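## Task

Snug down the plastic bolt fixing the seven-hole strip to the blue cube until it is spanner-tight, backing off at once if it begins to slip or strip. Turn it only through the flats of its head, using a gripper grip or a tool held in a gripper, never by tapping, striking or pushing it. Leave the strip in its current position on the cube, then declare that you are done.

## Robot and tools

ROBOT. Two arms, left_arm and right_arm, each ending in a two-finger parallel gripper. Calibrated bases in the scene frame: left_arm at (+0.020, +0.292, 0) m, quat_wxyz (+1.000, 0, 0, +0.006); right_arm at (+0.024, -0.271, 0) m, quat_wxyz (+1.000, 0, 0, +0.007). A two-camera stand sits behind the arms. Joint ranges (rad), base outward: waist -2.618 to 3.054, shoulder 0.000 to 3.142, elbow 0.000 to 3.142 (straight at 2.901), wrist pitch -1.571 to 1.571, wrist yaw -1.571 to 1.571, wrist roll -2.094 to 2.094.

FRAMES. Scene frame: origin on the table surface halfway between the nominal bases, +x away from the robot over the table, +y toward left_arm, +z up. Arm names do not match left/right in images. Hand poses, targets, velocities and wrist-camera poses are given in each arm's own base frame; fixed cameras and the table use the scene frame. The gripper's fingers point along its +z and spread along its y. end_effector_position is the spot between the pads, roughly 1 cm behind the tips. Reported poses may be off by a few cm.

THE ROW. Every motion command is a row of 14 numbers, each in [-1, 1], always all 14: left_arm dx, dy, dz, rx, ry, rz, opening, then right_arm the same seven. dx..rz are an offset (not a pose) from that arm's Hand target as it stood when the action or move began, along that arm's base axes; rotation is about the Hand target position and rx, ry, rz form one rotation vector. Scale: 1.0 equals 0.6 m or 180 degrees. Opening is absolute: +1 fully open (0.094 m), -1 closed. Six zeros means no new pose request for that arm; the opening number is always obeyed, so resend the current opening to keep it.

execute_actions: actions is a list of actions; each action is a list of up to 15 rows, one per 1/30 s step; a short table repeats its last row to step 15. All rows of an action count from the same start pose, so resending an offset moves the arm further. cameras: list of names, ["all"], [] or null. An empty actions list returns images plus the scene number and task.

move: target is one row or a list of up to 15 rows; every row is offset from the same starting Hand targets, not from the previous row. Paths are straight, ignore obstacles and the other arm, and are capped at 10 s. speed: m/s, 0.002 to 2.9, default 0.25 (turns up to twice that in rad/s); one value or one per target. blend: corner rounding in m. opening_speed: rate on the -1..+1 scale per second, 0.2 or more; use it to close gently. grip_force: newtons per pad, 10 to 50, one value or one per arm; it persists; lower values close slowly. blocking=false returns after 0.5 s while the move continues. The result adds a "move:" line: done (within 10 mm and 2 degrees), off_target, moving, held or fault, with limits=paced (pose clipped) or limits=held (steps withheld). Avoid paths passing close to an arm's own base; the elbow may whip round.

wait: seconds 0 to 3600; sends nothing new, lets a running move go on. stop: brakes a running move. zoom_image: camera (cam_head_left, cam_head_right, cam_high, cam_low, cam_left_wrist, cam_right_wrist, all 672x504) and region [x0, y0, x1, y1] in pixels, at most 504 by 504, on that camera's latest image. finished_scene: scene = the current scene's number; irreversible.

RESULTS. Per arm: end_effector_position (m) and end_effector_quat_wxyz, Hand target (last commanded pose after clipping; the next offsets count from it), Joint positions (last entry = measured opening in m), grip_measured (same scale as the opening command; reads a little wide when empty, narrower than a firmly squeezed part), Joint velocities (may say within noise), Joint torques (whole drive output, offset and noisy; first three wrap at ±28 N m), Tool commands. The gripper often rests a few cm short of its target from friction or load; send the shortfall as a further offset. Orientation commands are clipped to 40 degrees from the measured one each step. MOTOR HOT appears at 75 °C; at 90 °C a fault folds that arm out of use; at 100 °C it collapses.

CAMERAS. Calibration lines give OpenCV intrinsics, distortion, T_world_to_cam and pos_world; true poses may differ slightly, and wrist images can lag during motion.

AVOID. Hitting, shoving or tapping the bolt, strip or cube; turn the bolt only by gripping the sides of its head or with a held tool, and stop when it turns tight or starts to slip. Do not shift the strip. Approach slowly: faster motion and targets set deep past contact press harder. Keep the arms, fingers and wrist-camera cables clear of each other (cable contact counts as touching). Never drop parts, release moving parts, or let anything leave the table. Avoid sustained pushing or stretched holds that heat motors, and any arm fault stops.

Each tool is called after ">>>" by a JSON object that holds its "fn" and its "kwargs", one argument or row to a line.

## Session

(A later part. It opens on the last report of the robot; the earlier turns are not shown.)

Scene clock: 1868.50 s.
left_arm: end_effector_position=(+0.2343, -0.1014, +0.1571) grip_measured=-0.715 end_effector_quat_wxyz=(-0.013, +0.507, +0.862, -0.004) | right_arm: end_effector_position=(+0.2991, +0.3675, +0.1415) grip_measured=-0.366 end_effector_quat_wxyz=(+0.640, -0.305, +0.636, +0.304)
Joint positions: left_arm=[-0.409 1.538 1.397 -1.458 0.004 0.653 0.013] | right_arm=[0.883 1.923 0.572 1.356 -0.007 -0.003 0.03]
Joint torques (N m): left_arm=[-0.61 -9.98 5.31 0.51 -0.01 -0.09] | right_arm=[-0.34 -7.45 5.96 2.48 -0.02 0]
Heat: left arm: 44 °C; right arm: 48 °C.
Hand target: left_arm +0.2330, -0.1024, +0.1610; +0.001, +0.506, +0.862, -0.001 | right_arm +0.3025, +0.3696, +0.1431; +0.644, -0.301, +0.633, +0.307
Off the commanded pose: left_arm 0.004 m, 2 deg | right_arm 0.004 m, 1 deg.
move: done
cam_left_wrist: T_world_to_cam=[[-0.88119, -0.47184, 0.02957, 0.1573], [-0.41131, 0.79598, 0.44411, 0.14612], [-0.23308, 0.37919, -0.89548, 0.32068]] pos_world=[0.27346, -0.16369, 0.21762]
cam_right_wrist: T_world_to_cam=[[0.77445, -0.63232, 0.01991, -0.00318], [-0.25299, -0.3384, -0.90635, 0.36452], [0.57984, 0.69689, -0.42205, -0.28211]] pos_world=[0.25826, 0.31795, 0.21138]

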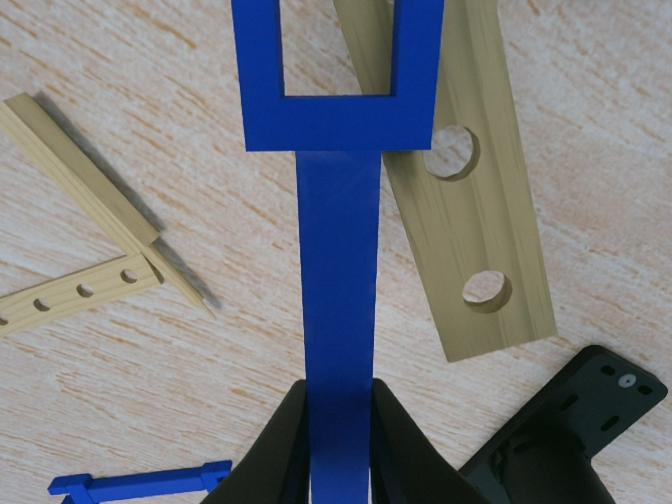

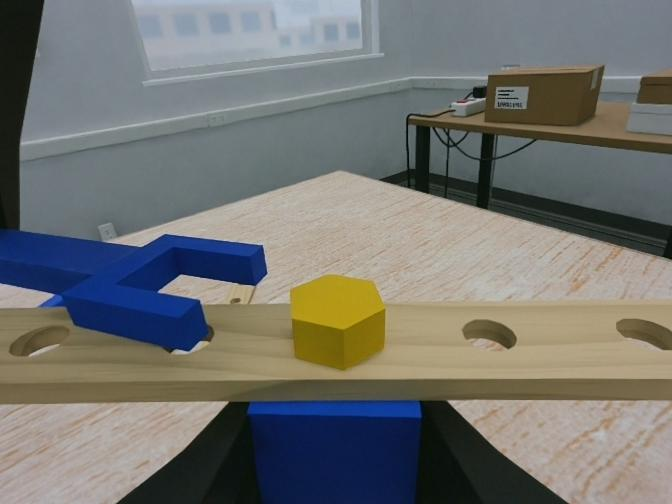

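>>> {"fn": "move", "kwargs": {
  "target": [0.0,0.0,0.0145,0,0,0,-0.9,0,0,0,0,0,0,-0.6],
  "speed": 0.08,
  "cameras": ["cam_left_wrist","cam_right_wrist"]
}}

>>> {"fn": "zoom_image", "kwargs": {
  "camera": "cam_right_wrist",
  "region": [50, 180, 400, 420]
}}

Scene clock: 1877.63 s.
left_arm: end_effector_position=(+0.2330, -0.1008, +0.1571) grip_measured=-0.715 end_effector_quat_wxyz=(-0.016, +0.507, +0.862, -0.004) | right_arm: end_effector_position=(+0.2988, +0.3677, +0.1415) grip_measured=-0.366 end_effector_quat_wxyz=(+0.640, -0.305, +0.636, +0.305)
Joint positions: left_arm=[-0.409 1.538 1.397 -1.463 0.004 0.653 0.013] | right_arm=[0.883 1.923 0.572 1.356 -0.009 -0.003 0.03]
Joint torques (N m): left_arm=[-0.62 -9.68 8.83 0.16 -0.01 -0.08] | right_arm=[-0.34 -7.47 5.94 2.49 0 0]
Heat: left arm: 44 °C; right arm: 50 °C.
Hand target: left_arm +0.2330, -0.1024, +0.1696; +0.001, +0.506, +0.862, -0.001 | right_arm +0.3025, +0.3696, +0.1431; +0.644, -0.301, +0.633, +0.307
Off the commanded pose: left_arm 0.013 m, 2 deg | right_arm 0.004 m, 1 deg.
move: off_target (left_arm)
cam_left_wrist: T_world_to_cam=[[-0.88101, -0.47192, 0.03321, 0.15575], [-0.40895, 0.79497, 0.44808, 0.14388], [-0.23786, 0.38119, -0.89338, 0.3211]] pos_world=[0.27243, -0.16328, 0.21722]
cam_right_wrist: T_world_to_cam=[[0.77564, -0.63087, 0.01991, -0.00374], [-0.25236, -0.33887, -0.90636, 0.36454], [0.57854, 0.69798, -0.42204, -0.28221]] pos_world=[0.25816, 0.31815, 0.21138]

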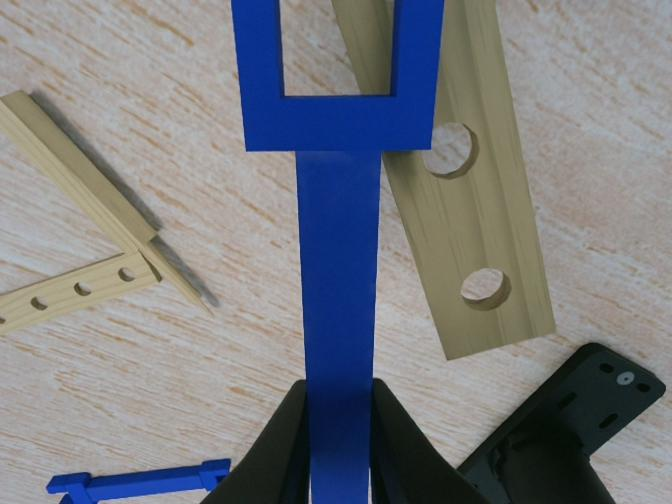

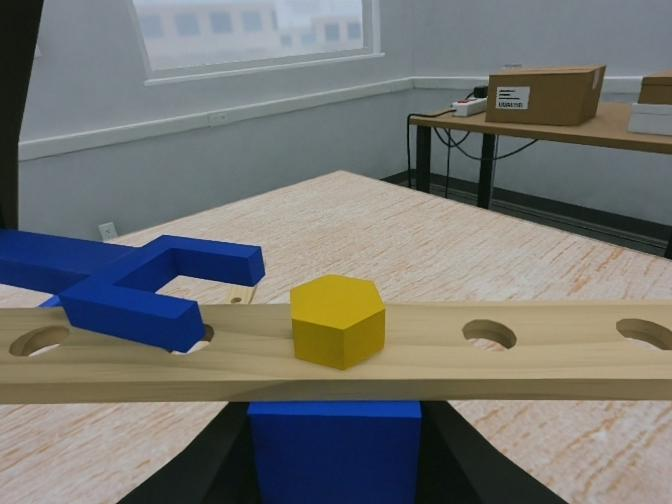

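Scaled by 1.440 from the camera's image (finer frame: 960x720).

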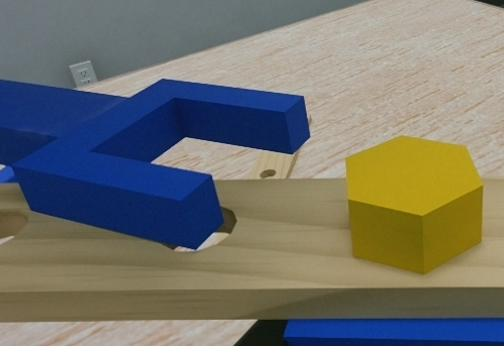

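>>> {"fn": "move", "kwargs": {
  "target": [
    [0.0,0.0,0.04,0,0,0,-0.9,0,0,0,0,0,0,-0.6],
    [0.0,0.0,0.002,0,0,0,-0.9,0,0,0,0,0,0,-0.6]
  ],
  "speed": 0.08,
  "cameras": ["cam_right_wrist"]
}}

>>> {"fn": "zoom_image", "kwargs": {
  "camera": "cam_right_wrist",
  "region": [50, 180, 400, 420]
}}

Scene clock: 1891.00 s.
left_arm: end_effector_position=(+0.2336, -0.1011, +0.1676) grip_measured=-0.715 end_effector_quat_wxyz=(-0.012, +0.507, +0.862, -0.004) | right_arm: end_effector_position=(+0.2987, +0.3678, +0.1418) grip_measured=-0.366 end_effector_quat_wxyz=(+0.640, -0.305, +0.636, +0.305)
Joint positions: left_arm=[-0.409 1.538 1.439 -1.498 0.004 0.653 0.013] | right_arm=[0.883 1.923 0.572 1.357 -0.009 -0.002 0.03]
Joint torques (N m): left_arm=[-0.64 -9.43 5.48 0.5 -0.01 -0.09] | right_arm=[-0.32 -7.49 6 2.46 -0.01 -0.01]
Heat: left arm: 43 °C; right arm: 53 °C.
Hand target: left_arm +0.2330, -0.1024, +0.1708; +0.001, +0.506, +0.862, -0.001 | right_arm +0.3025, +0.3696, +0.1431; +0.644, -0.301, +0.633, +0.307
Off the commanded pose: left_arm 0.003 m, 2 deg | right_arm 0.004 m, 1 deg.
move: done
cam_right_wrist: T_world_to_cam=[[0.77586, -0.63061, 0.0195, -0.00378], [-0.25164, -0.33765, -0.90701, 0.36432], [0.57855, 0.6988, -0.42065, -0.28251]] pos_world=[0.25806, 0.31805, 0.21168]

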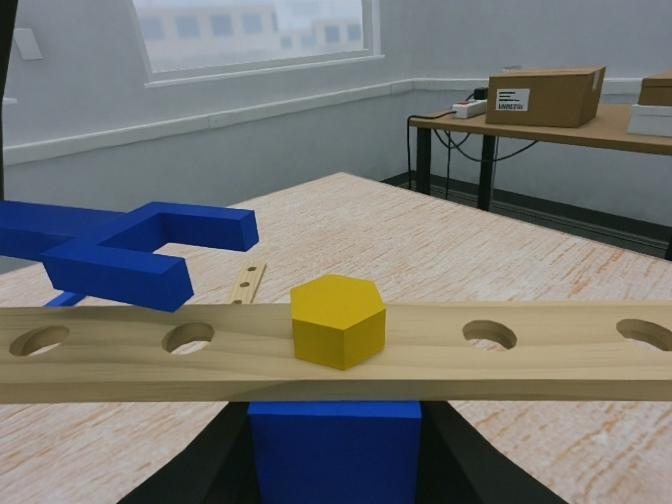

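Scaled by 1.440 from the camera's image (finer frame: 960x720).

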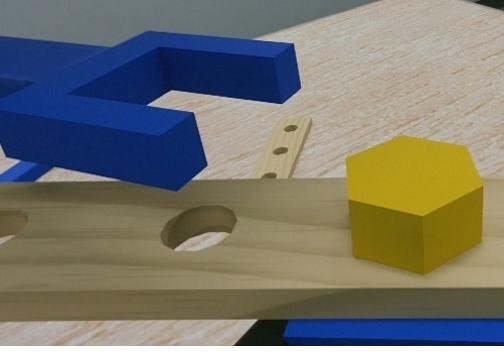

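>>> {"fn": "move", "kwargs": {
  "target": [
    [0.0,0.0,0.02,0,0,0,-0.9,0,0,0,0,0,0,-0.6],
    [0.0283,-0.0338,0.01,0,0,0,-0.9,0,0,0,0,0,0,-0.6]
  ],
  "speed": 0.08,
  "cameras": ["cam_right_wrist","cam_left_wrist"]
}}

>>> {"fn": "zoom_image", "kwargs": {
  "camera": "cam_left_wrist",
  "region": [220, 0, 460, 170]
}}

Scene clock: 1936.20 s.
left_arm: end_effector_position=(+0.2421, -0.1173, +0.1699) grip_measured=-0.715 end_effector_quat_wxyz=(-0.018, +0.508, +0.861, -0.003) | right_arm: end_effector_position=(+0.2987, +0.3678, +0.1418) grip_measured=-0.366 end_effector_quat_wxyz=(+0.640, -0.305, +0.636, +0.305)
Joint positions: left_arm=[-0.452 1.604 1.514 -1.517 0.004 0.613 0.013] | right_arm=[0.883 1.923 0.572 1.357 -0.009 -0.002 0.03]
Joint torques (N m): left_arm=[-0.54 -7.62 9.51 0.43 -0.01 -0.04] | right_arm=[-0.36 -7.46 5.98 2.47 0 0.01]
Heat: left arm: 43 °C; right arm: 55 °C.
Hand target: left_arm +0.2500, -0.1227, +0.1768; +0.001, +0.506, +0.862, -0.001 | right_arm +0.3025, +0.3696, +0.1431; +0.644, -0.301, +0.633, +0.307
Off the commanded pose: left_arm 0.012 m, 2 deg | right_arm 0.004 m, 1 deg.
move: off_target (left_arm)
cam_left_wrist: T_world_to_cam=[[-0.88205, -0.46995, 0.03375, 0.15599], [-0.40621, 0.7948, 0.45088, 0.15383], [-0.23871, 0.38399, -0.89195, 0.3412]] pos_world=[0.28153, -0.17997, 0.22972]
cam_right_wrist: T_world_to_cam=[[0.77586, -0.63061, 0.0195, -0.00378], [-0.25164, -0.33765, -0.90701, 0.36432], [0.57855, 0.6988, -0.42065, -0.28251]] pos_world=[0.25806, 0.31805, 0.21168]
Images, in order (width x height): cam_left_wrist 672x504, cam_right_wrist 672x504.

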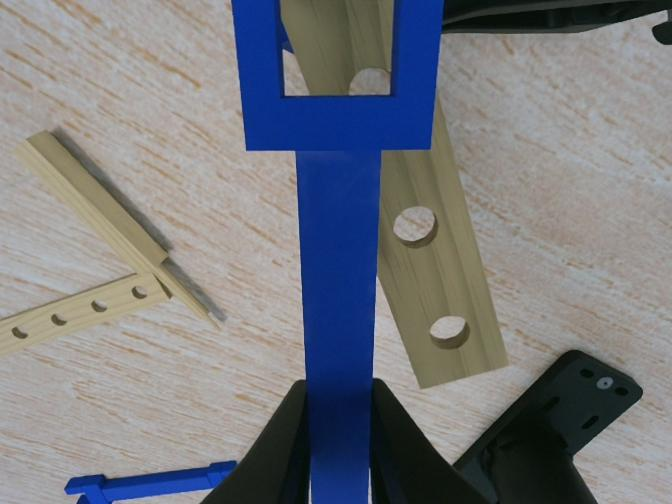

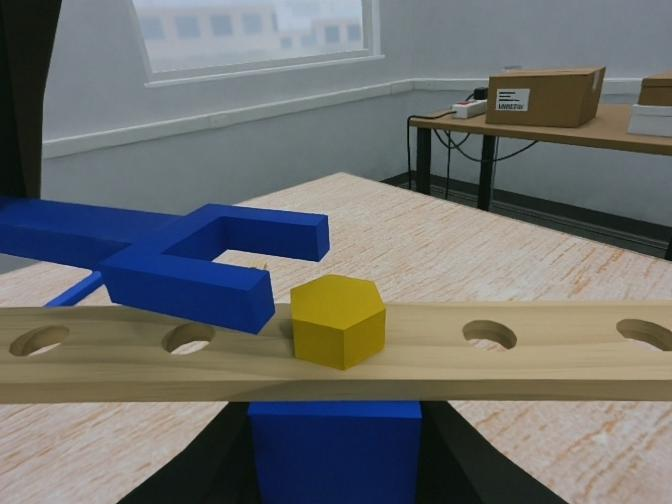

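Scaled by 2.100 from the camera's image (finer frame: 960x720).

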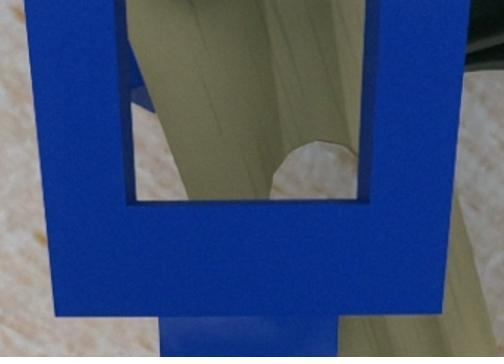

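>>> {"fn": "move", "kwargs": {
  "target": [
    [-0.0193,0.0277,0.02,0,0,0,-0.9,0,0,0,0,0,0,-0.6],
    [-0.0193,0.0277,-0.0255,0,0,0,-0.9,0,0,0,0,0,0,-0.6]
  ],
  "speed": 0.08,
  "cameras": ["cam_right_wrist","cam_left_wrist"]
}}

>>> {"fn": "zoom_image", "kwargs": {
  "camera": "cam_right_wrist",
  "region": [50, 180, 400, 420]
}}

Scene clock: 1978.03 s.
left_arm: end_effector_position=(+0.2381, -0.1081, +0.1569) grip_measured=-0.715 end_effector_quat_wxyz=(-0.015, +0.504, +0.864, -0.003) | right_arm: end_effector_position=(+0.2988, +0.3678, +0.1410) grip_measured=-0.366 end_effector_quat_wxyz=(+0.639, -0.305, +0.637, +0.305)
Joint positions: left_arm=[-0.427 1.564 1.422 -1.459 0.004 0.629 0.013] | right_arm=[0.883 1.924 0.572 1.354 -0.009 -0.002 0.03]
Joint torques (N m): left_arm=[0.61 -10.4 5.39 0.43 -0.01 0.13] | right_arm=[-0.34 -7.49 6 2.5 0 0]
Heat: left arm: 44 °C; right arm: 55 °C.
Hand target: left_arm +0.2384, -0.1061, +0.1615; +0.001, +0.506, +0.863, -0.001 | right_arm +0.3025, +0.3696, +0.1431; +0.644, -0.301, +0.633, +0.307
Off the commanded pose: left_arm 0.005 m, 2 deg | right_arm 0.005 m, 1 deg.
move: done
cam_left_wrist: T_world_to_cam=[[-0.87785, -0.47795, 0.03067, 0.15587], [-0.41567, 0.79215, 0.44689, 0.15334], [-0.23788, 0.37956, -0.89406, 0.32484]] pos_world=[0.27784, -0.17027, 0.21712]
cam_right_wrist: T_world_to_cam=[[0.77589, -0.63057, 0.01951, -0.00375], [-0.2534, -0.33982, -0.90571, 0.36465], [0.57774, 0.69779, -0.42345, -0.28188]] pos_world=[0.25816, 0.31825, 0.21098]
Images, in order (width x height): cam_left_wrist 672x504, cam_right_wrist 672x504.

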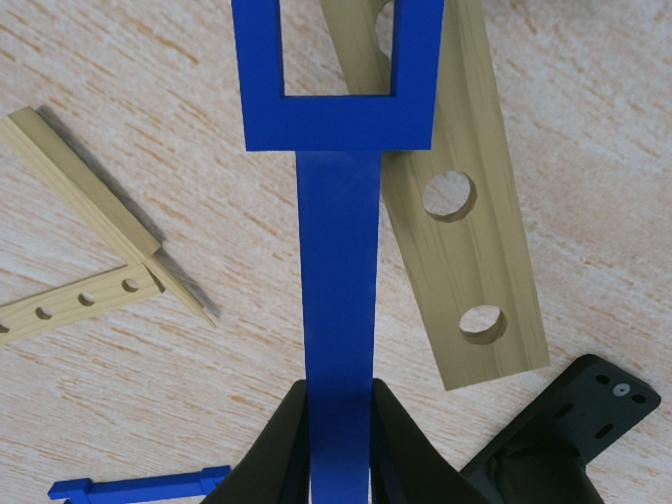

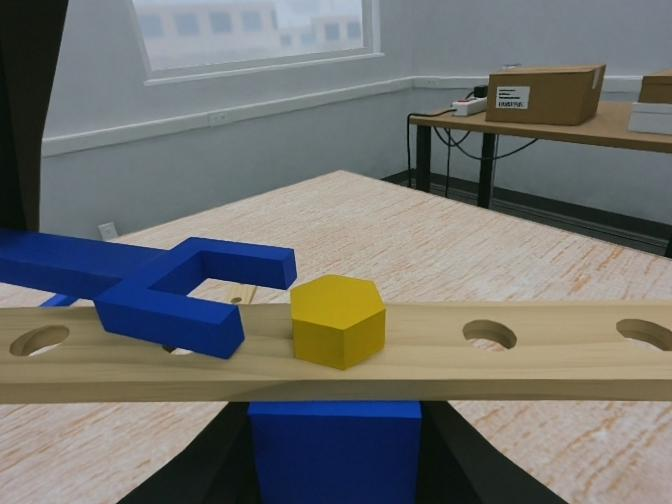

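Scaled by 1.440 from the camera's image (finer frame: 960x720).

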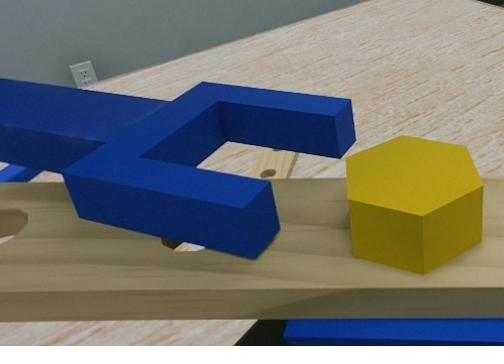

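>>> {"fn": "move", "kwargs": {
  "target": [0.016,-0.029,0.004,0,0,0,-0.9,0,0,0,0,0,0,-0.6],
  "speed": 0.04,
  "cameras": ["cam_right_wrist","cam_left_wrist"]
}}

>>> {"fn": "zoom_image", "kwargs": {
  "camera": "cam_right_wrist",
  "region": [150, 200, 400, 400]
}}

>>> {"fn": "zoom_image", "kwargs": {
  "camera": "cam_left_wrist",
  "region": [220, 0, 460, 170]
}}

Scene clock: 2058.70 s.
left_arm: end_effector_position=(+0.2411, -0.1181, +0.1575) grip_measured=-0.715 end_effector_quat_wxyz=(-0.014, +0.507, +0.862, -0.003) | right_arm: end_effector_position=(+0.2988, +0.3678, +0.1410) grip_measured=-0.366 end_effector_quat_wxyz=(+0.639, -0.305, +0.637, +0.305)
Joint positions: left_arm=[-0.457 1.588 1.449 -1.459 0.003 0.607 0.013] | right_arm=[0.883 1.924 0.572 1.354 -0.009 -0.002 0.03]
Joint torques (N m): left_arm=[-0.58 -7.19 9.58 0.37 -0.01 -0.11] | right_arm=[-0.32 -7.5 5.93 2.5 -0.01 0]
Heat: left arm: 41 °C; right arm: 56 °C.
Hand target: left_arm +0.2480, -0.1235, +0.1639; +0.000, +0.506, +0.862, -0.001 | right_arm +0.3025, +0.3696, +0.1431; +0.644, -0.301, +0.633, +0.307
Off the commanded pose: left_arm 0.011 m, 2 deg | right_arm 0.005 m, 1 deg.
move: off_target (left_arm)
cam_left_wrist: T_world_to_cam=[[-0.88209, -0.47024, 0.02804, 0.15597], [-0.41, 0.79569, 0.44585, 0.16147], [-0.23196, 0.38178, -0.89467, 0.32882]] pos_world=[0.28006, -0.18068, 0.21782]
cam_right_wrist: T_world_to_cam=[[0.77589, -0.63057, 0.01951, -0.00375], [-0.2534, -0.33982, -0.90571, 0.36465], [0.57774, 0.69779, -0.42345, -0.28188]] pos_world=[0.25816, 0.31825, 0.21098]
Images, in order (width x height): cam_left_wrist 672x504, cam_right_wrist 672x504.

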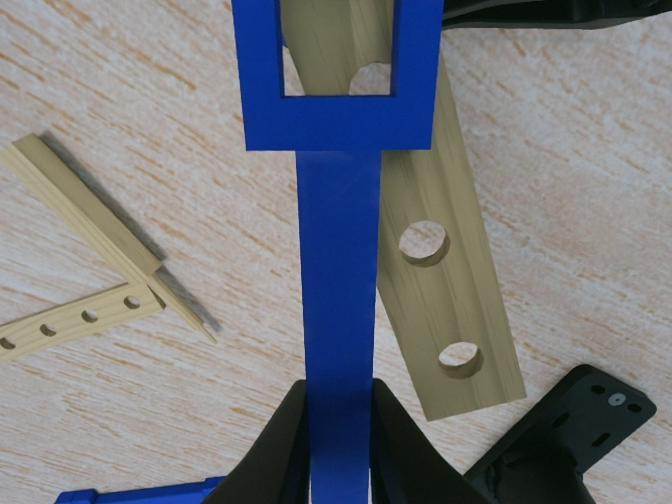

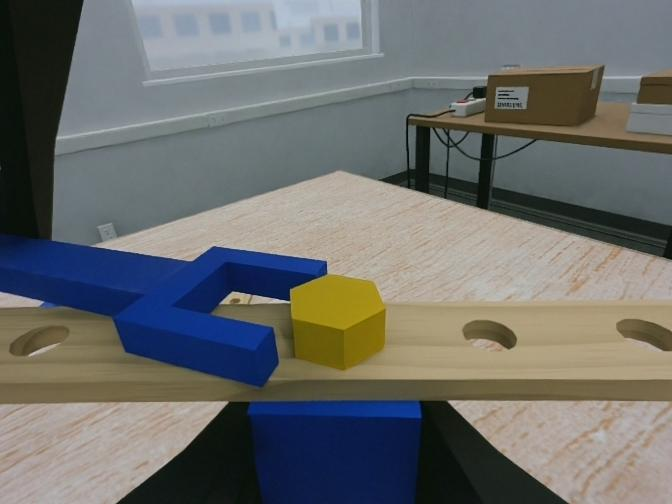

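Scaled by 2.016 from the camera's image (finer frame: 960x720).

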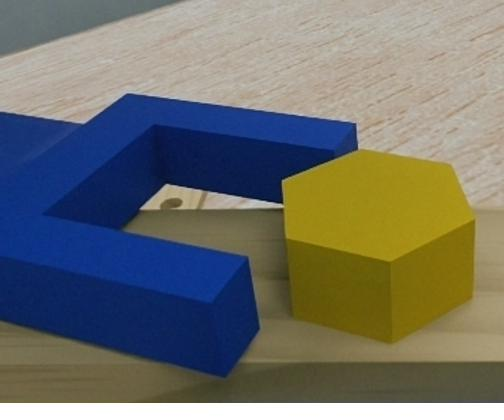

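Scaled by 2.100 from the camera's image (finer frame: 960x720).

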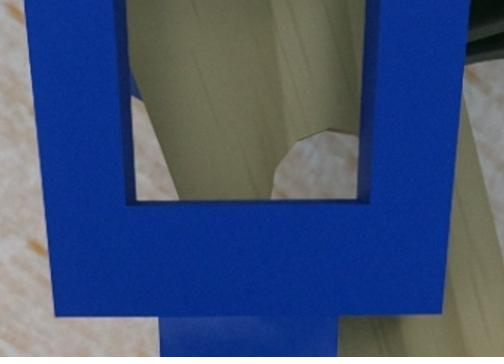

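>>> {"fn": "move", "kwargs": {
  "target": [
    [-0.005,0.01,0.045,0,0,0,-0.9,0,0,0,0,0,0,-0.6],
    [0.0062,-0.0137,0.045,0,0,0,-0.9,0,0,0,0,0,0,-0.6],
    [0.0062,-0.0137,0.018,0,0,0,-0.9,0,0,0,0,0,0,-0.6]
  ],
  "speed": [0.08,0.08,0.05],
  "cameras": ["cam_right_wrist","cam_left_wrist"]
}}

>>> {"fn": "zoom_image", "kwargs": {
  "camera": "cam_right_wrist",
  "region": [150, 180, 450, 400]
}}

>>> {"fn": "zoom_image", "kwargs": {
  "camera": "cam_left_wrist",
  "region": [220, 0, 460, 170]
}}

Scene clock: 2110.07 s.
left_arm: end_effector_position=(+0.2516, -0.1299, +0.1753) grip_measured=-0.715 end_effector_quat_wxyz=(-0.004, +0.508, +0.862, -0.002) | right_arm: end_effector_position=(+0.2988, +0.3678, +0.1414) grip_measured=-0.366 end_effector_quat_wxyz=(+0.640, -0.305, +0.636, +0.305)
Joint positions: left_arm=[-0.478 1.635 1.57 -1.514 0.003 0.587 0.013] | right_arm=[0.883 1.924 0.572 1.356 -0.009 -0.002 0.03]
Joint torques (N m): left_arm=[-0.49 -8.91 5.46 0.53 0 -0.1] | right_arm=[-0.36 -7.49 5.94 2.49 0 0]
Heat: left arm: 43 °C; right arm: 56 °C.
Hand target: left_arm +0.2517, -0.1317, +0.1748; +0.001, +0.506, +0.862, -0.001 | right_arm +0.3025, +0.3696, +0.1431; +0.644, -0.301, +0.632, +0.307
Off the commanded pose: left_arm 0.002 m, 1 deg | right_arm 0.004 m, 1 deg.
move: done
cam_left_wrist: T_world_to_cam=[[-0.88267, -0.46969, 0.01677, 0.16141], [-0.41721, 0.79949, 0.43214, 0.17197], [-0.21638, 0.37444, -0.90165, 0.34809]] pos_world=[0.28954, -0.19202, 0.23684]
cam_right_wrist: T_world_to_cam=[[0.77589, -0.63056, 0.01957, -0.00383], [-0.25246, -0.33878, -0.90636, 0.36445], [0.57815, 0.6983, -0.42205, -0.28225]] pos_world=[0.25816, 0.31815, 0.21128]
Images, in order (width x height): cam_left_wrist 672x504, cam_right_wrist 672x504.

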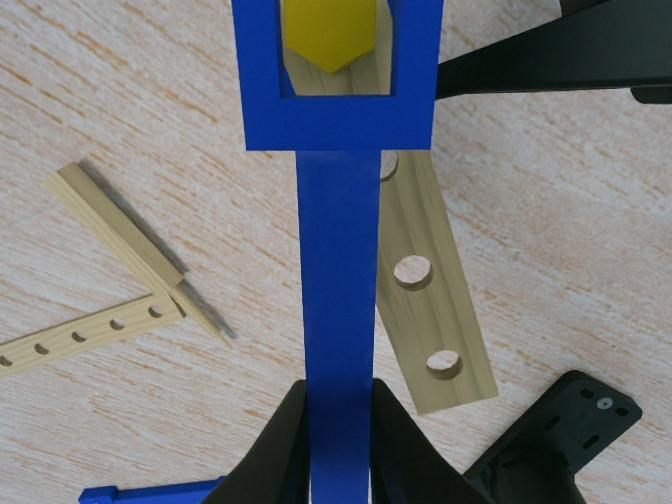

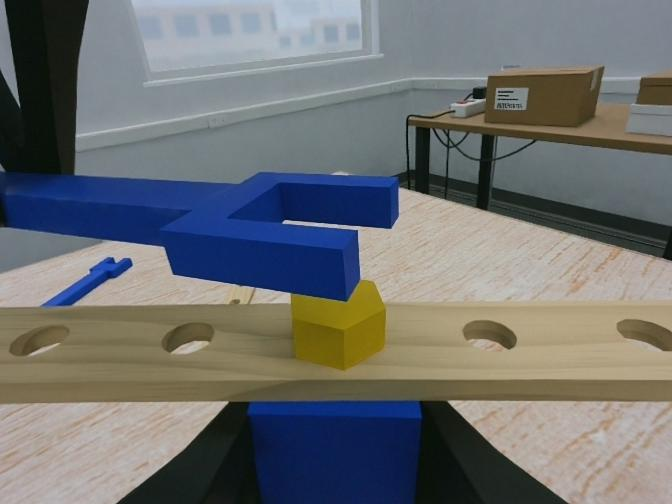

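Scaled by 1.680 from the camera's image (finer frame: 960x720).

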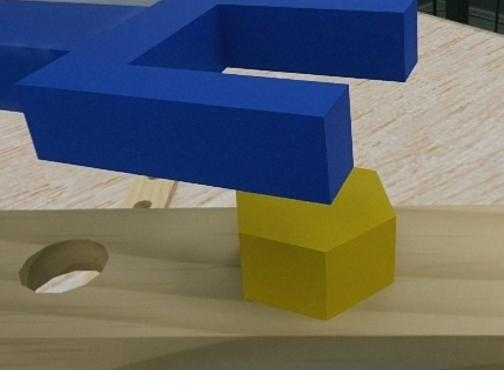

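Scaled by 2.100 from the camera's image (finer frame: 960x720).

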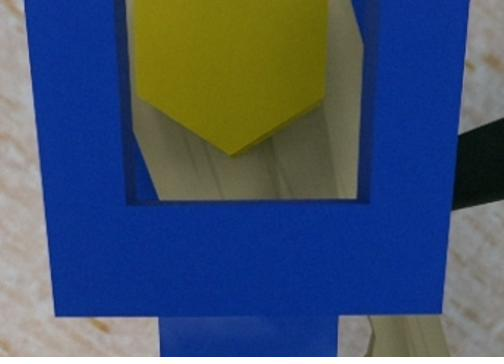

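>>> {"fn": "move", "kwargs": {
  "target": [0.0027,0.0,-0.014,0,0,0,-0.9,0,0,0,0,0,0,-0.6],
  "speed": 0.04,
  "cameras": ["cam_left_wrist"]
}}

>>> {"fn": "zoom_image", "kwargs": {
  "camera": "cam_left_wrist",
  "region": [220, 0, 460, 170]
}}

Scene clock: 2141.17 s.
left_arm: end_effector_position=(+0.2528, -0.1306, +0.1671) grip_measured=-0.715 end_effector_quat_wxyz=(-0.004, +0.508, +0.862, -0.002) | right_arm: end_effector_position=(+0.2988, +0.3678, +0.1414) grip_measured=-0.366 end_effector_quat_wxyz=(+0.640, -0.305, +0.636, +0.305)
Joint positions: left_arm=[-0.478 1.635 1.537 -1.48 0.003 0.587 0.013] | right_arm=[0.883 1.924 0.572 1.356 -0.009 -0.002 0.03]
Joint torques (N m): left_arm=[-0.24 -8.91 5.49 0.49 -0.01 -0.07] | right_arm=[-0.34 -7.5 5.94 2.48 -0.01 0]
Heat: left arm: 41 °C; right arm: 57 °C.
Hand target: left_arm +0.2533, -0.1317, +0.1664; +0.001, +0.506, +0.862, -0.001 | right_arm +0.3025, +0.3696, +0.1431; +0.644, -0.301, +0.632, +0.307
Off the commanded pose: left_arm 0.001 m, 1 deg | right_arm 0.005 m, 1 deg.
move: done
cam_left_wrist: T_world_to_cam=[[-0.88266, -0.46973, 0.01656, 0.16236], [-0.4174, 0.79955, 0.43185, 0.17667], [-0.21609, 0.37426, -0.90179, 0.34101]] pos_world=[0.29074, -0.19262, 0.22854]

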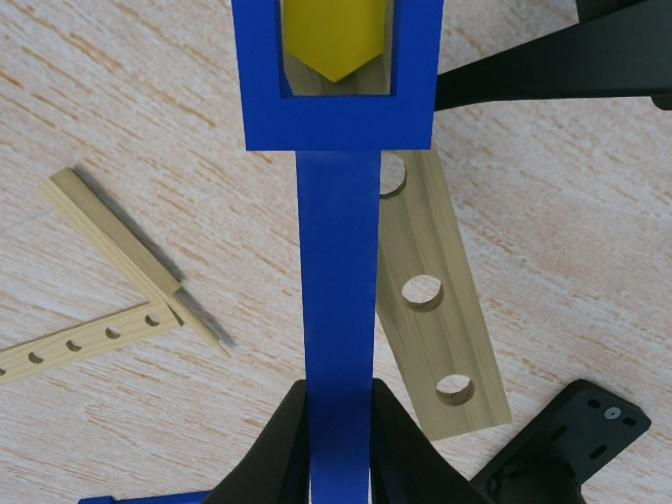

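Scaled by 2.100 from the camera's image (finer frame: 960x720).

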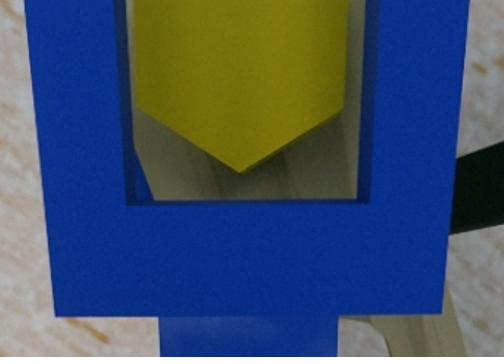

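>>> {"fn": "move", "kwargs": {
  "target": [0.0014,0.0,-0.0145,0,0,0,-0.9,0,0,0,0,0,0,-0.6],
  "speed": 0.03,
  "cameras": ["cam_left_wrist","cam_right_wrist"]
}}

>>> {"fn": "zoom_image", "kwargs": {
  "camera": "cam_left_wrist",
  "region": [220, 0, 460, 170]
}}

>>> {"fn": "zoom_image", "kwargs": {
  "camera": "cam_right_wrist",
  "region": [150, 180, 450, 400]
}}

Scene clock: 2154.67 s.
left_arm: end_effector_position=(+0.2536, -0.1310, +0.1581) grip_measured=-0.715 end_effector_quat_wxyz=(-0.005, +0.508, +0.862, -0.002) | right_arm: end_effector_position=(+0.2988, +0.3678, +0.1418) grip_measured=-0.366 end_effector_quat_wxyz=(+0.640, -0.305, +0.636, +0.305)
Joint positions: left_arm=[-0.478 1.635 1.501 -1.445 0.003 0.587 0.013] | right_arm=[0.883 1.924 0.572 1.358 -0.009 -0.002 0.03]
Joint torques (N m): left_arm=[-0.12 -9.06 5.44 0.51 0.02 -0.05] | right_arm=[-0.36 -7.51 6.08 2.46 0 0]
Heat: left arm: 41 °C; right arm: 57 °C.
Hand target: left_arm +0.2542, -0.1317, +0.1577; +0.001, +0.506, +0.862, -0.001 | right_arm +0.3025, +0.3696, +0.1431; +0.644, -0.301, +0.633, +0.307
Off the commanded pose: left_arm 0.001 m, 1 deg | right_arm 0.004 m, 1 deg.
move: done
cam_left_wrist: T_world_to_cam=[[-0.88268, -0.46966, 0.01722, 0.1629], [-0.41689, 0.79936, 0.4327, 0.18083], [-0.21698, 0.37475, -0.90138, 0.33348]] pos_world=[0.29153, -0.19301, 0.21954]
cam_right_wrist: T_world_to_cam=[[0.77587, -0.6306, 0.01919, -0.00372], [-0.25185, -0.33747, -0.90702, 0.36423], [0.57844, 0.6989, -0.42065, -0.28256]] pos_world=[0.25806, 0.31805, 0.21158]

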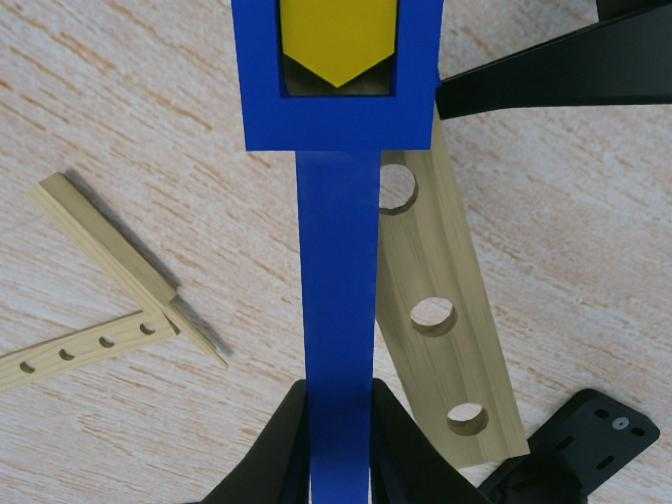

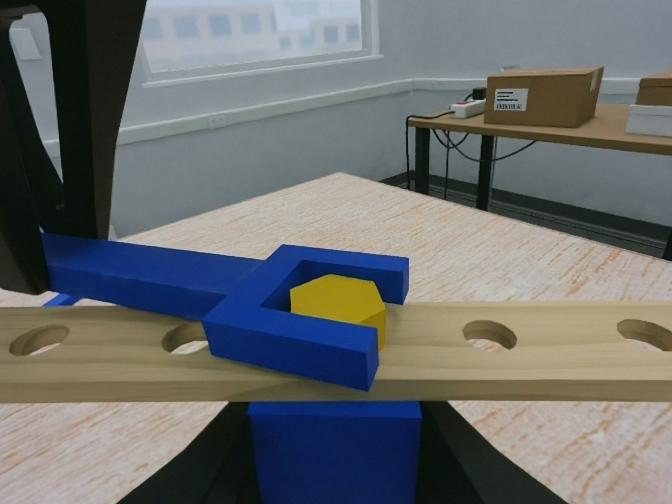

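Scaled by 2.100 from the camera's image (finer frame: 960x720).

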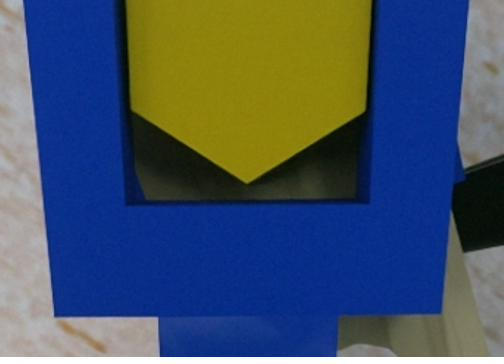

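Scaled by 1.680 from the camera's image (finer frame: 960x720).

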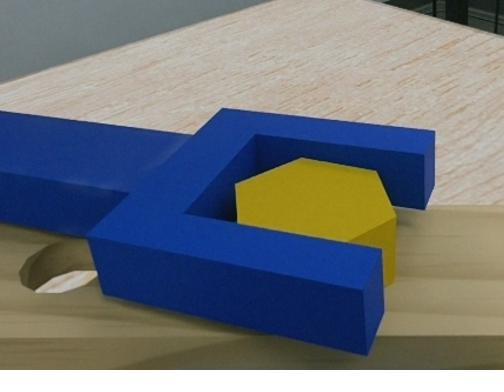

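>>> {"fn": "move", "kwargs": {
  "target": [0.011,0.0072,0.0,0,0,-0.0344,-0.9,0,0,0,0,0,0,-0.6],
  "speed": 0.04
}}

>>> {"fn": "move", "kwargs": {
  "target": [0.0107,0.0057,0.0,0,0,-0.0333,-0.9,0,0,0,0,0,0,-0.6],
  "speed": 0.04,
  "cameras": ["cam_left_wrist","cam_right_wrist"]
}}

>>> {"fn": "zoom_image", "kwargs": {
  "camera": "cam_right_wrist",
  "region": [150, 180, 450, 400]
}}

Scene clock: 2183.70 s.
left_arm: end_effector_position=(+0.2569, -0.1268, +0.1580) grip_measured=-0.715 end_effector_quat_wxyz=(-0.002, +0.548, +0.837, -0.001) | right_arm: end_effector_position=(+0.2988, +0.3678, +0.1418) grip_measured=-0.366 end_effector_quat_wxyz=(+0.640, -0.305, +0.636, +0.305)
Joint positions: left_arm=[-0.461 1.635 1.5 -1.441 0.001 0.698 0.013] | right_arm=[0.883 1.924 0.572 1.358 -0.009 -0.002 0.03]
Joint torques (N m): left_arm=[0.49 -7.65 7.04 0.46 -0.06 0.17] | right_arm=[-0.36 -7.5 5.94 2.47 0 0]
Heat: left arm: 41 °C; right arm: 56 °C.
Hand target: left_arm +0.2607, -0.1273, +0.1576; +0.001, +0.552, +0.834, -0.001 | right_arm +0.3025, +0.3696, +0.1431; +0.644, -0.301, +0.633, +0.307
Off the commanded pose: left_arm 0.004 m, 1 deg | right_arm 0.004 m, 1 deg.
move: done

Scene clock: 2185.50 s.
left_arm: end_effector_position=(+0.2626, -0.1235, +0.1542) grip_measured=-0.715 end_effector_quat_wxyz=(-0.003, +0.584, +0.812, -0.002) | right_arm: end_effector_position=(+0.2988, +0.3678, +0.1408) grip_measured=-0.366 end_effector_quat_wxyz=(+0.639, -0.305, +0.637, +0.305)
Joint positions: left_arm=[-0.441 1.65 1.5 -1.428 0.003 0.805 0.013] | right_arm=[0.883 1.924 0.572 1.354 -0.009 -0.002 0.03]
Joint torques (N m): left_arm=[0.44 -7.64 8.8 0.32 0 0.42] | right_arm=[-0.34 -7.5 5.96 2.51 0 0]
Heat: left arm: 41 °C; right arm: 56 °C.
Hand target: left_arm +0.2671, -0.1240, +0.1576; +0.000, +0.595, +0.804, -0.001 | right_arm +0.3025, +0.3696, +0.1432; +0.644, -0.301, +0.632, +0.307
Off the commanded pose: left_arm 0.006 m, 2 deg | right_arm 0.005 m, 1 deg.
move: done
cam_left_wrist: T_world_to_cam=[[-0.9529, -0.30285, 0.01608, 0.21365], [-0.26691, 0.86262, 0.42969, 0.14923], [-0.144, 0.40516, -0.90283, 0.3139]] pos_world=[0.28862, -0.1912, 0.21584]
cam_right_wrist: T_world_to_cam=[[0.77591, -0.63056, 0.01912, -0.00374], [-0.25405, -0.34006, -0.90544, 0.36477], [0.57743, 0.69768, -0.42404, -0.28174]] pos_world=[0.25826, 0.31825, 0.21088]

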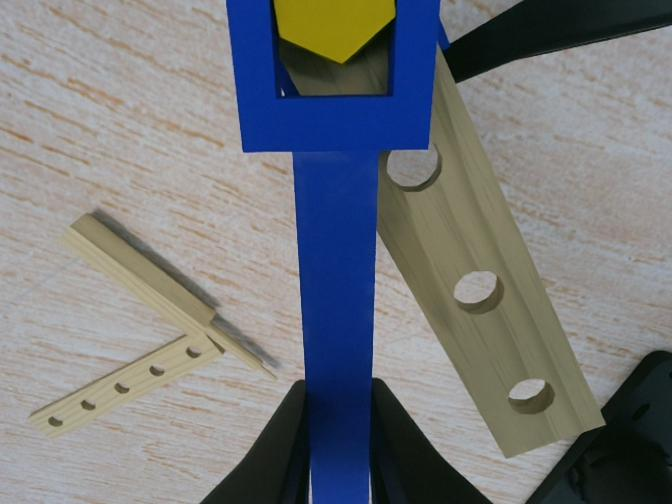

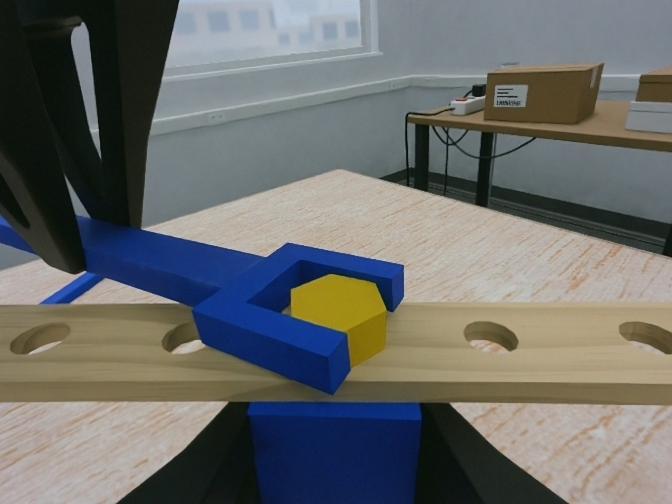

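Scaled by 1.680 from the camera's image (finer frame: 960x720).

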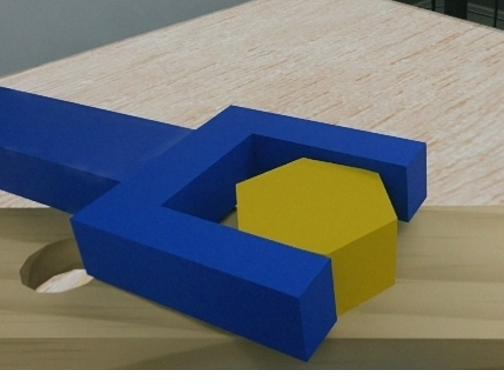

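>>> {"fn": "move", "kwargs": {
  "target": [0.0202,0.003,0.006,0,0,-0.0444,-0.9,0,0,0,0,0,0,-0.6],
  "speed": 0.04,
  "cameras": ["cam_left_wrist","cam_right_wrist"]
}}

>>> {"fn": "zoom_image", "kwargs": {
  "camera": "cam_right_wrist",
  "region": [150, 180, 450, 400]
}}

Scene clock: 2207.90 s.
left_arm: end_effector_position=(+0.2757, -0.1254, +0.1550) grip_measured=-0.715 end_effector_quat_wxyz=(+0.001, +0.627, +0.779, -0.008) | right_arm: end_effector_position=(+0.3025, +0.3647, +0.1407) grip_measured=-0.366 end_effector_quat_wxyz=(+0.643, -0.297, +0.641, +0.296)
Joint positions: left_arm=[-0.421 1.694 1.553 -1.431 0.016 0.933 0.013] | right_arm=[0.883 1.924 0.572 1.353 0.017 -0.002 0.03]
Joint torques (N m): left_arm=[0.61 -8.49 9.51 0.19 -0.12 0.7] | right_arm=[-0.34 -7.56 5.97 2.49 -0.3 -0.01]
Heat: left arm: 41 °C; right arm: 56 °C.
Hand target: left_arm +0.2792, -0.1222, +0.1612; +0.000, +0.649, +0.760, -0.001 | right_arm +0.3025, +0.3696, +0.1431; +0.644, -0.301, +0.633, +0.307
Off the commanded pose: left_arm 0.008 m, 3 deg | right_arm 0.005 m, 2 deg.
move: off_target (left_arm)
cam_left_wrist: T_world_to_cam=[[-0.97995, -0.19825, 0.01987, 0.24557], [-0.17213, 0.8926, 0.41671, 0.13368], [-0.10035, 0.40493, -0.90882, 0.30624]] pos_world=[0.29439, -0.19465, 0.21773]
cam_right_wrist: T_world_to_cam=[[0.7588, -0.65105, 0.01906, 0.00414], [-0.26332, -0.33341, -0.90526, 0.36491], [0.59572, 0.68189, -0.42443, -0.28152]] pos_world=[0.26066, 0.31633, 0.21078]

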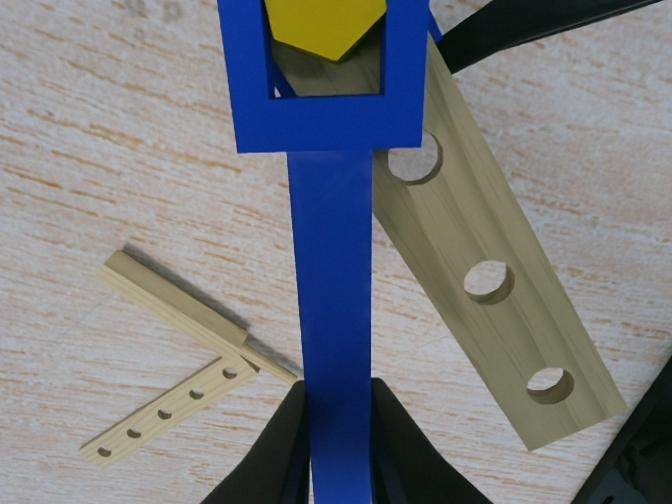

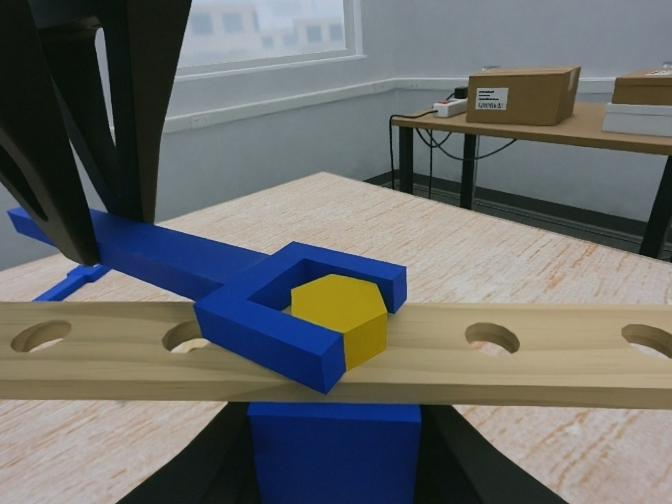

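Scaled by 1.680 from the camera's image (finer frame: 960x720).

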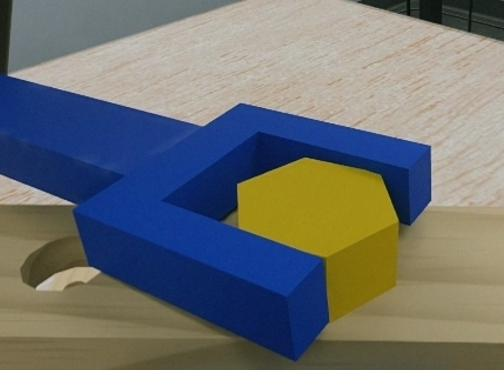

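>>> {"fn": "move", "kwargs": {
  "target": [0.0198,-0.0037,0.0,0,0,-0.034,-0.9,0,0,0,0,0,0,-0.6],
  "speed": 0.04,
  "cameras": ["cam_left_wrist","cam_right_wrist"]
}}

>>> {"fn": "zoom_image", "kwargs": {
  "camera": "cam_right_wrist",
  "region": [150, 180, 450, 400]
}}

Scene clock: 2222.07 s.
left_arm: end_effector_position=(+0.2860, -0.1280, +0.1553) grip_measured=-0.715 end_effector_quat_wxyz=(+0.000, +0.661, +0.750, -0.011) | right_arm: end_effector_position=(+0.3065, +0.3614, +0.1411) grip_measured=-0.366 end_effector_quat_wxyz=(+0.647, -0.289, +0.644, +0.288)
Joint positions: left_arm=[-0.412 1.74 1.607 -1.444 0.021 1.033 0.013] | right_arm=[0.881 1.924 0.573 1.354 0.04 -0.002 0.03]
Joint torques (N m): left_arm=[0.57 -8.96 9.5 0.23 -0.17 0.88] | right_arm=[-0.17 -7.6 5.81 2.51 -0.56 0]
Heat: left arm: 42 °C; right arm: 56 °C.
Hand target: left_arm +0.2912, -0.1243, +0.1612; +0.000, +0.689, +0.725, -0.001 | right_arm +0.3026, +0.3694, +0.1431; +0.644, -0.301, +0.633, +0.307
Off the commanded pose: left_arm 0.009 m, 4 deg | right_arm 0.009 m, 3 deg.
move: off_target (left_arm)
cam_left_wrist: T_world_to_cam=[[-0.99372, -0.1089, 0.02558, 0.26964], [-0.08863, 0.90602, 0.41385, 0.11593], [-0.06825, 0.40899, -0.90998, 0.30011]] pos_world=[0.29871, -0.19842, 0.21822]
cam_right_wrist: T_world_to_cam=[[0.74218, -0.66993, 0.01903, 0.01082], [-0.27099, -0.32594, -0.90572, 0.36492], [0.61297, 0.66705, -0.42345, -0.28157]] pos_world=[0.26345, 0.31401, 0.21108]

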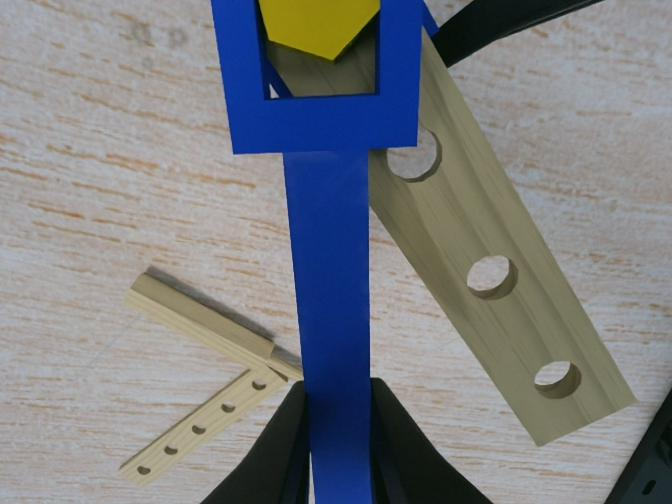

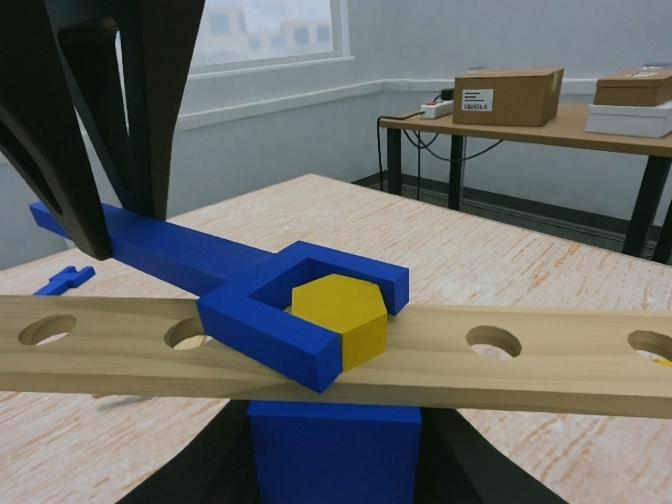

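Scaled by 1.680 from the camera's image (finer frame: 960x720).

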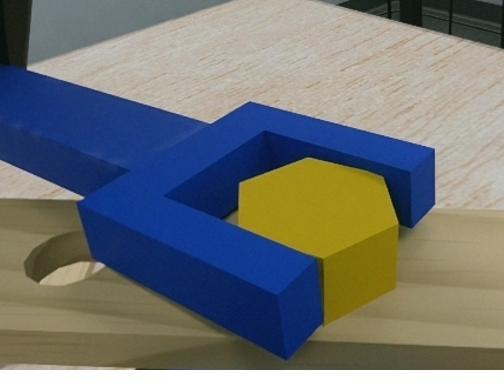

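>>> {"fn": "zoom_image", "kwargs": {
  "camera": "cam_right_wrist",
  "region": [160, 280, 520, 504]
}}

>>> {"fn": "zoom_image", "kwargs": {
  "camera": "cam_left_wrist",
  "region": [220, 0, 520, 170]
}}

Scaled by 1.400 from the camera's image (finer frame: 960x720).

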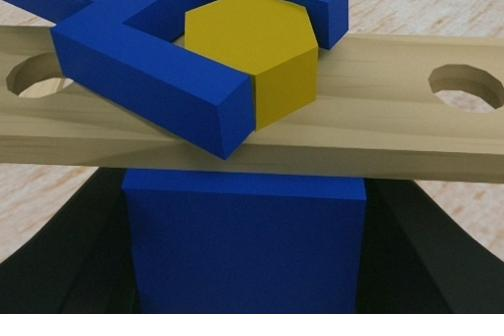

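Scaled by 1.680 from the camera's image (finer frame: 960x720).

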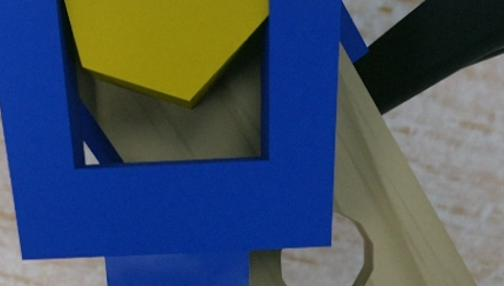

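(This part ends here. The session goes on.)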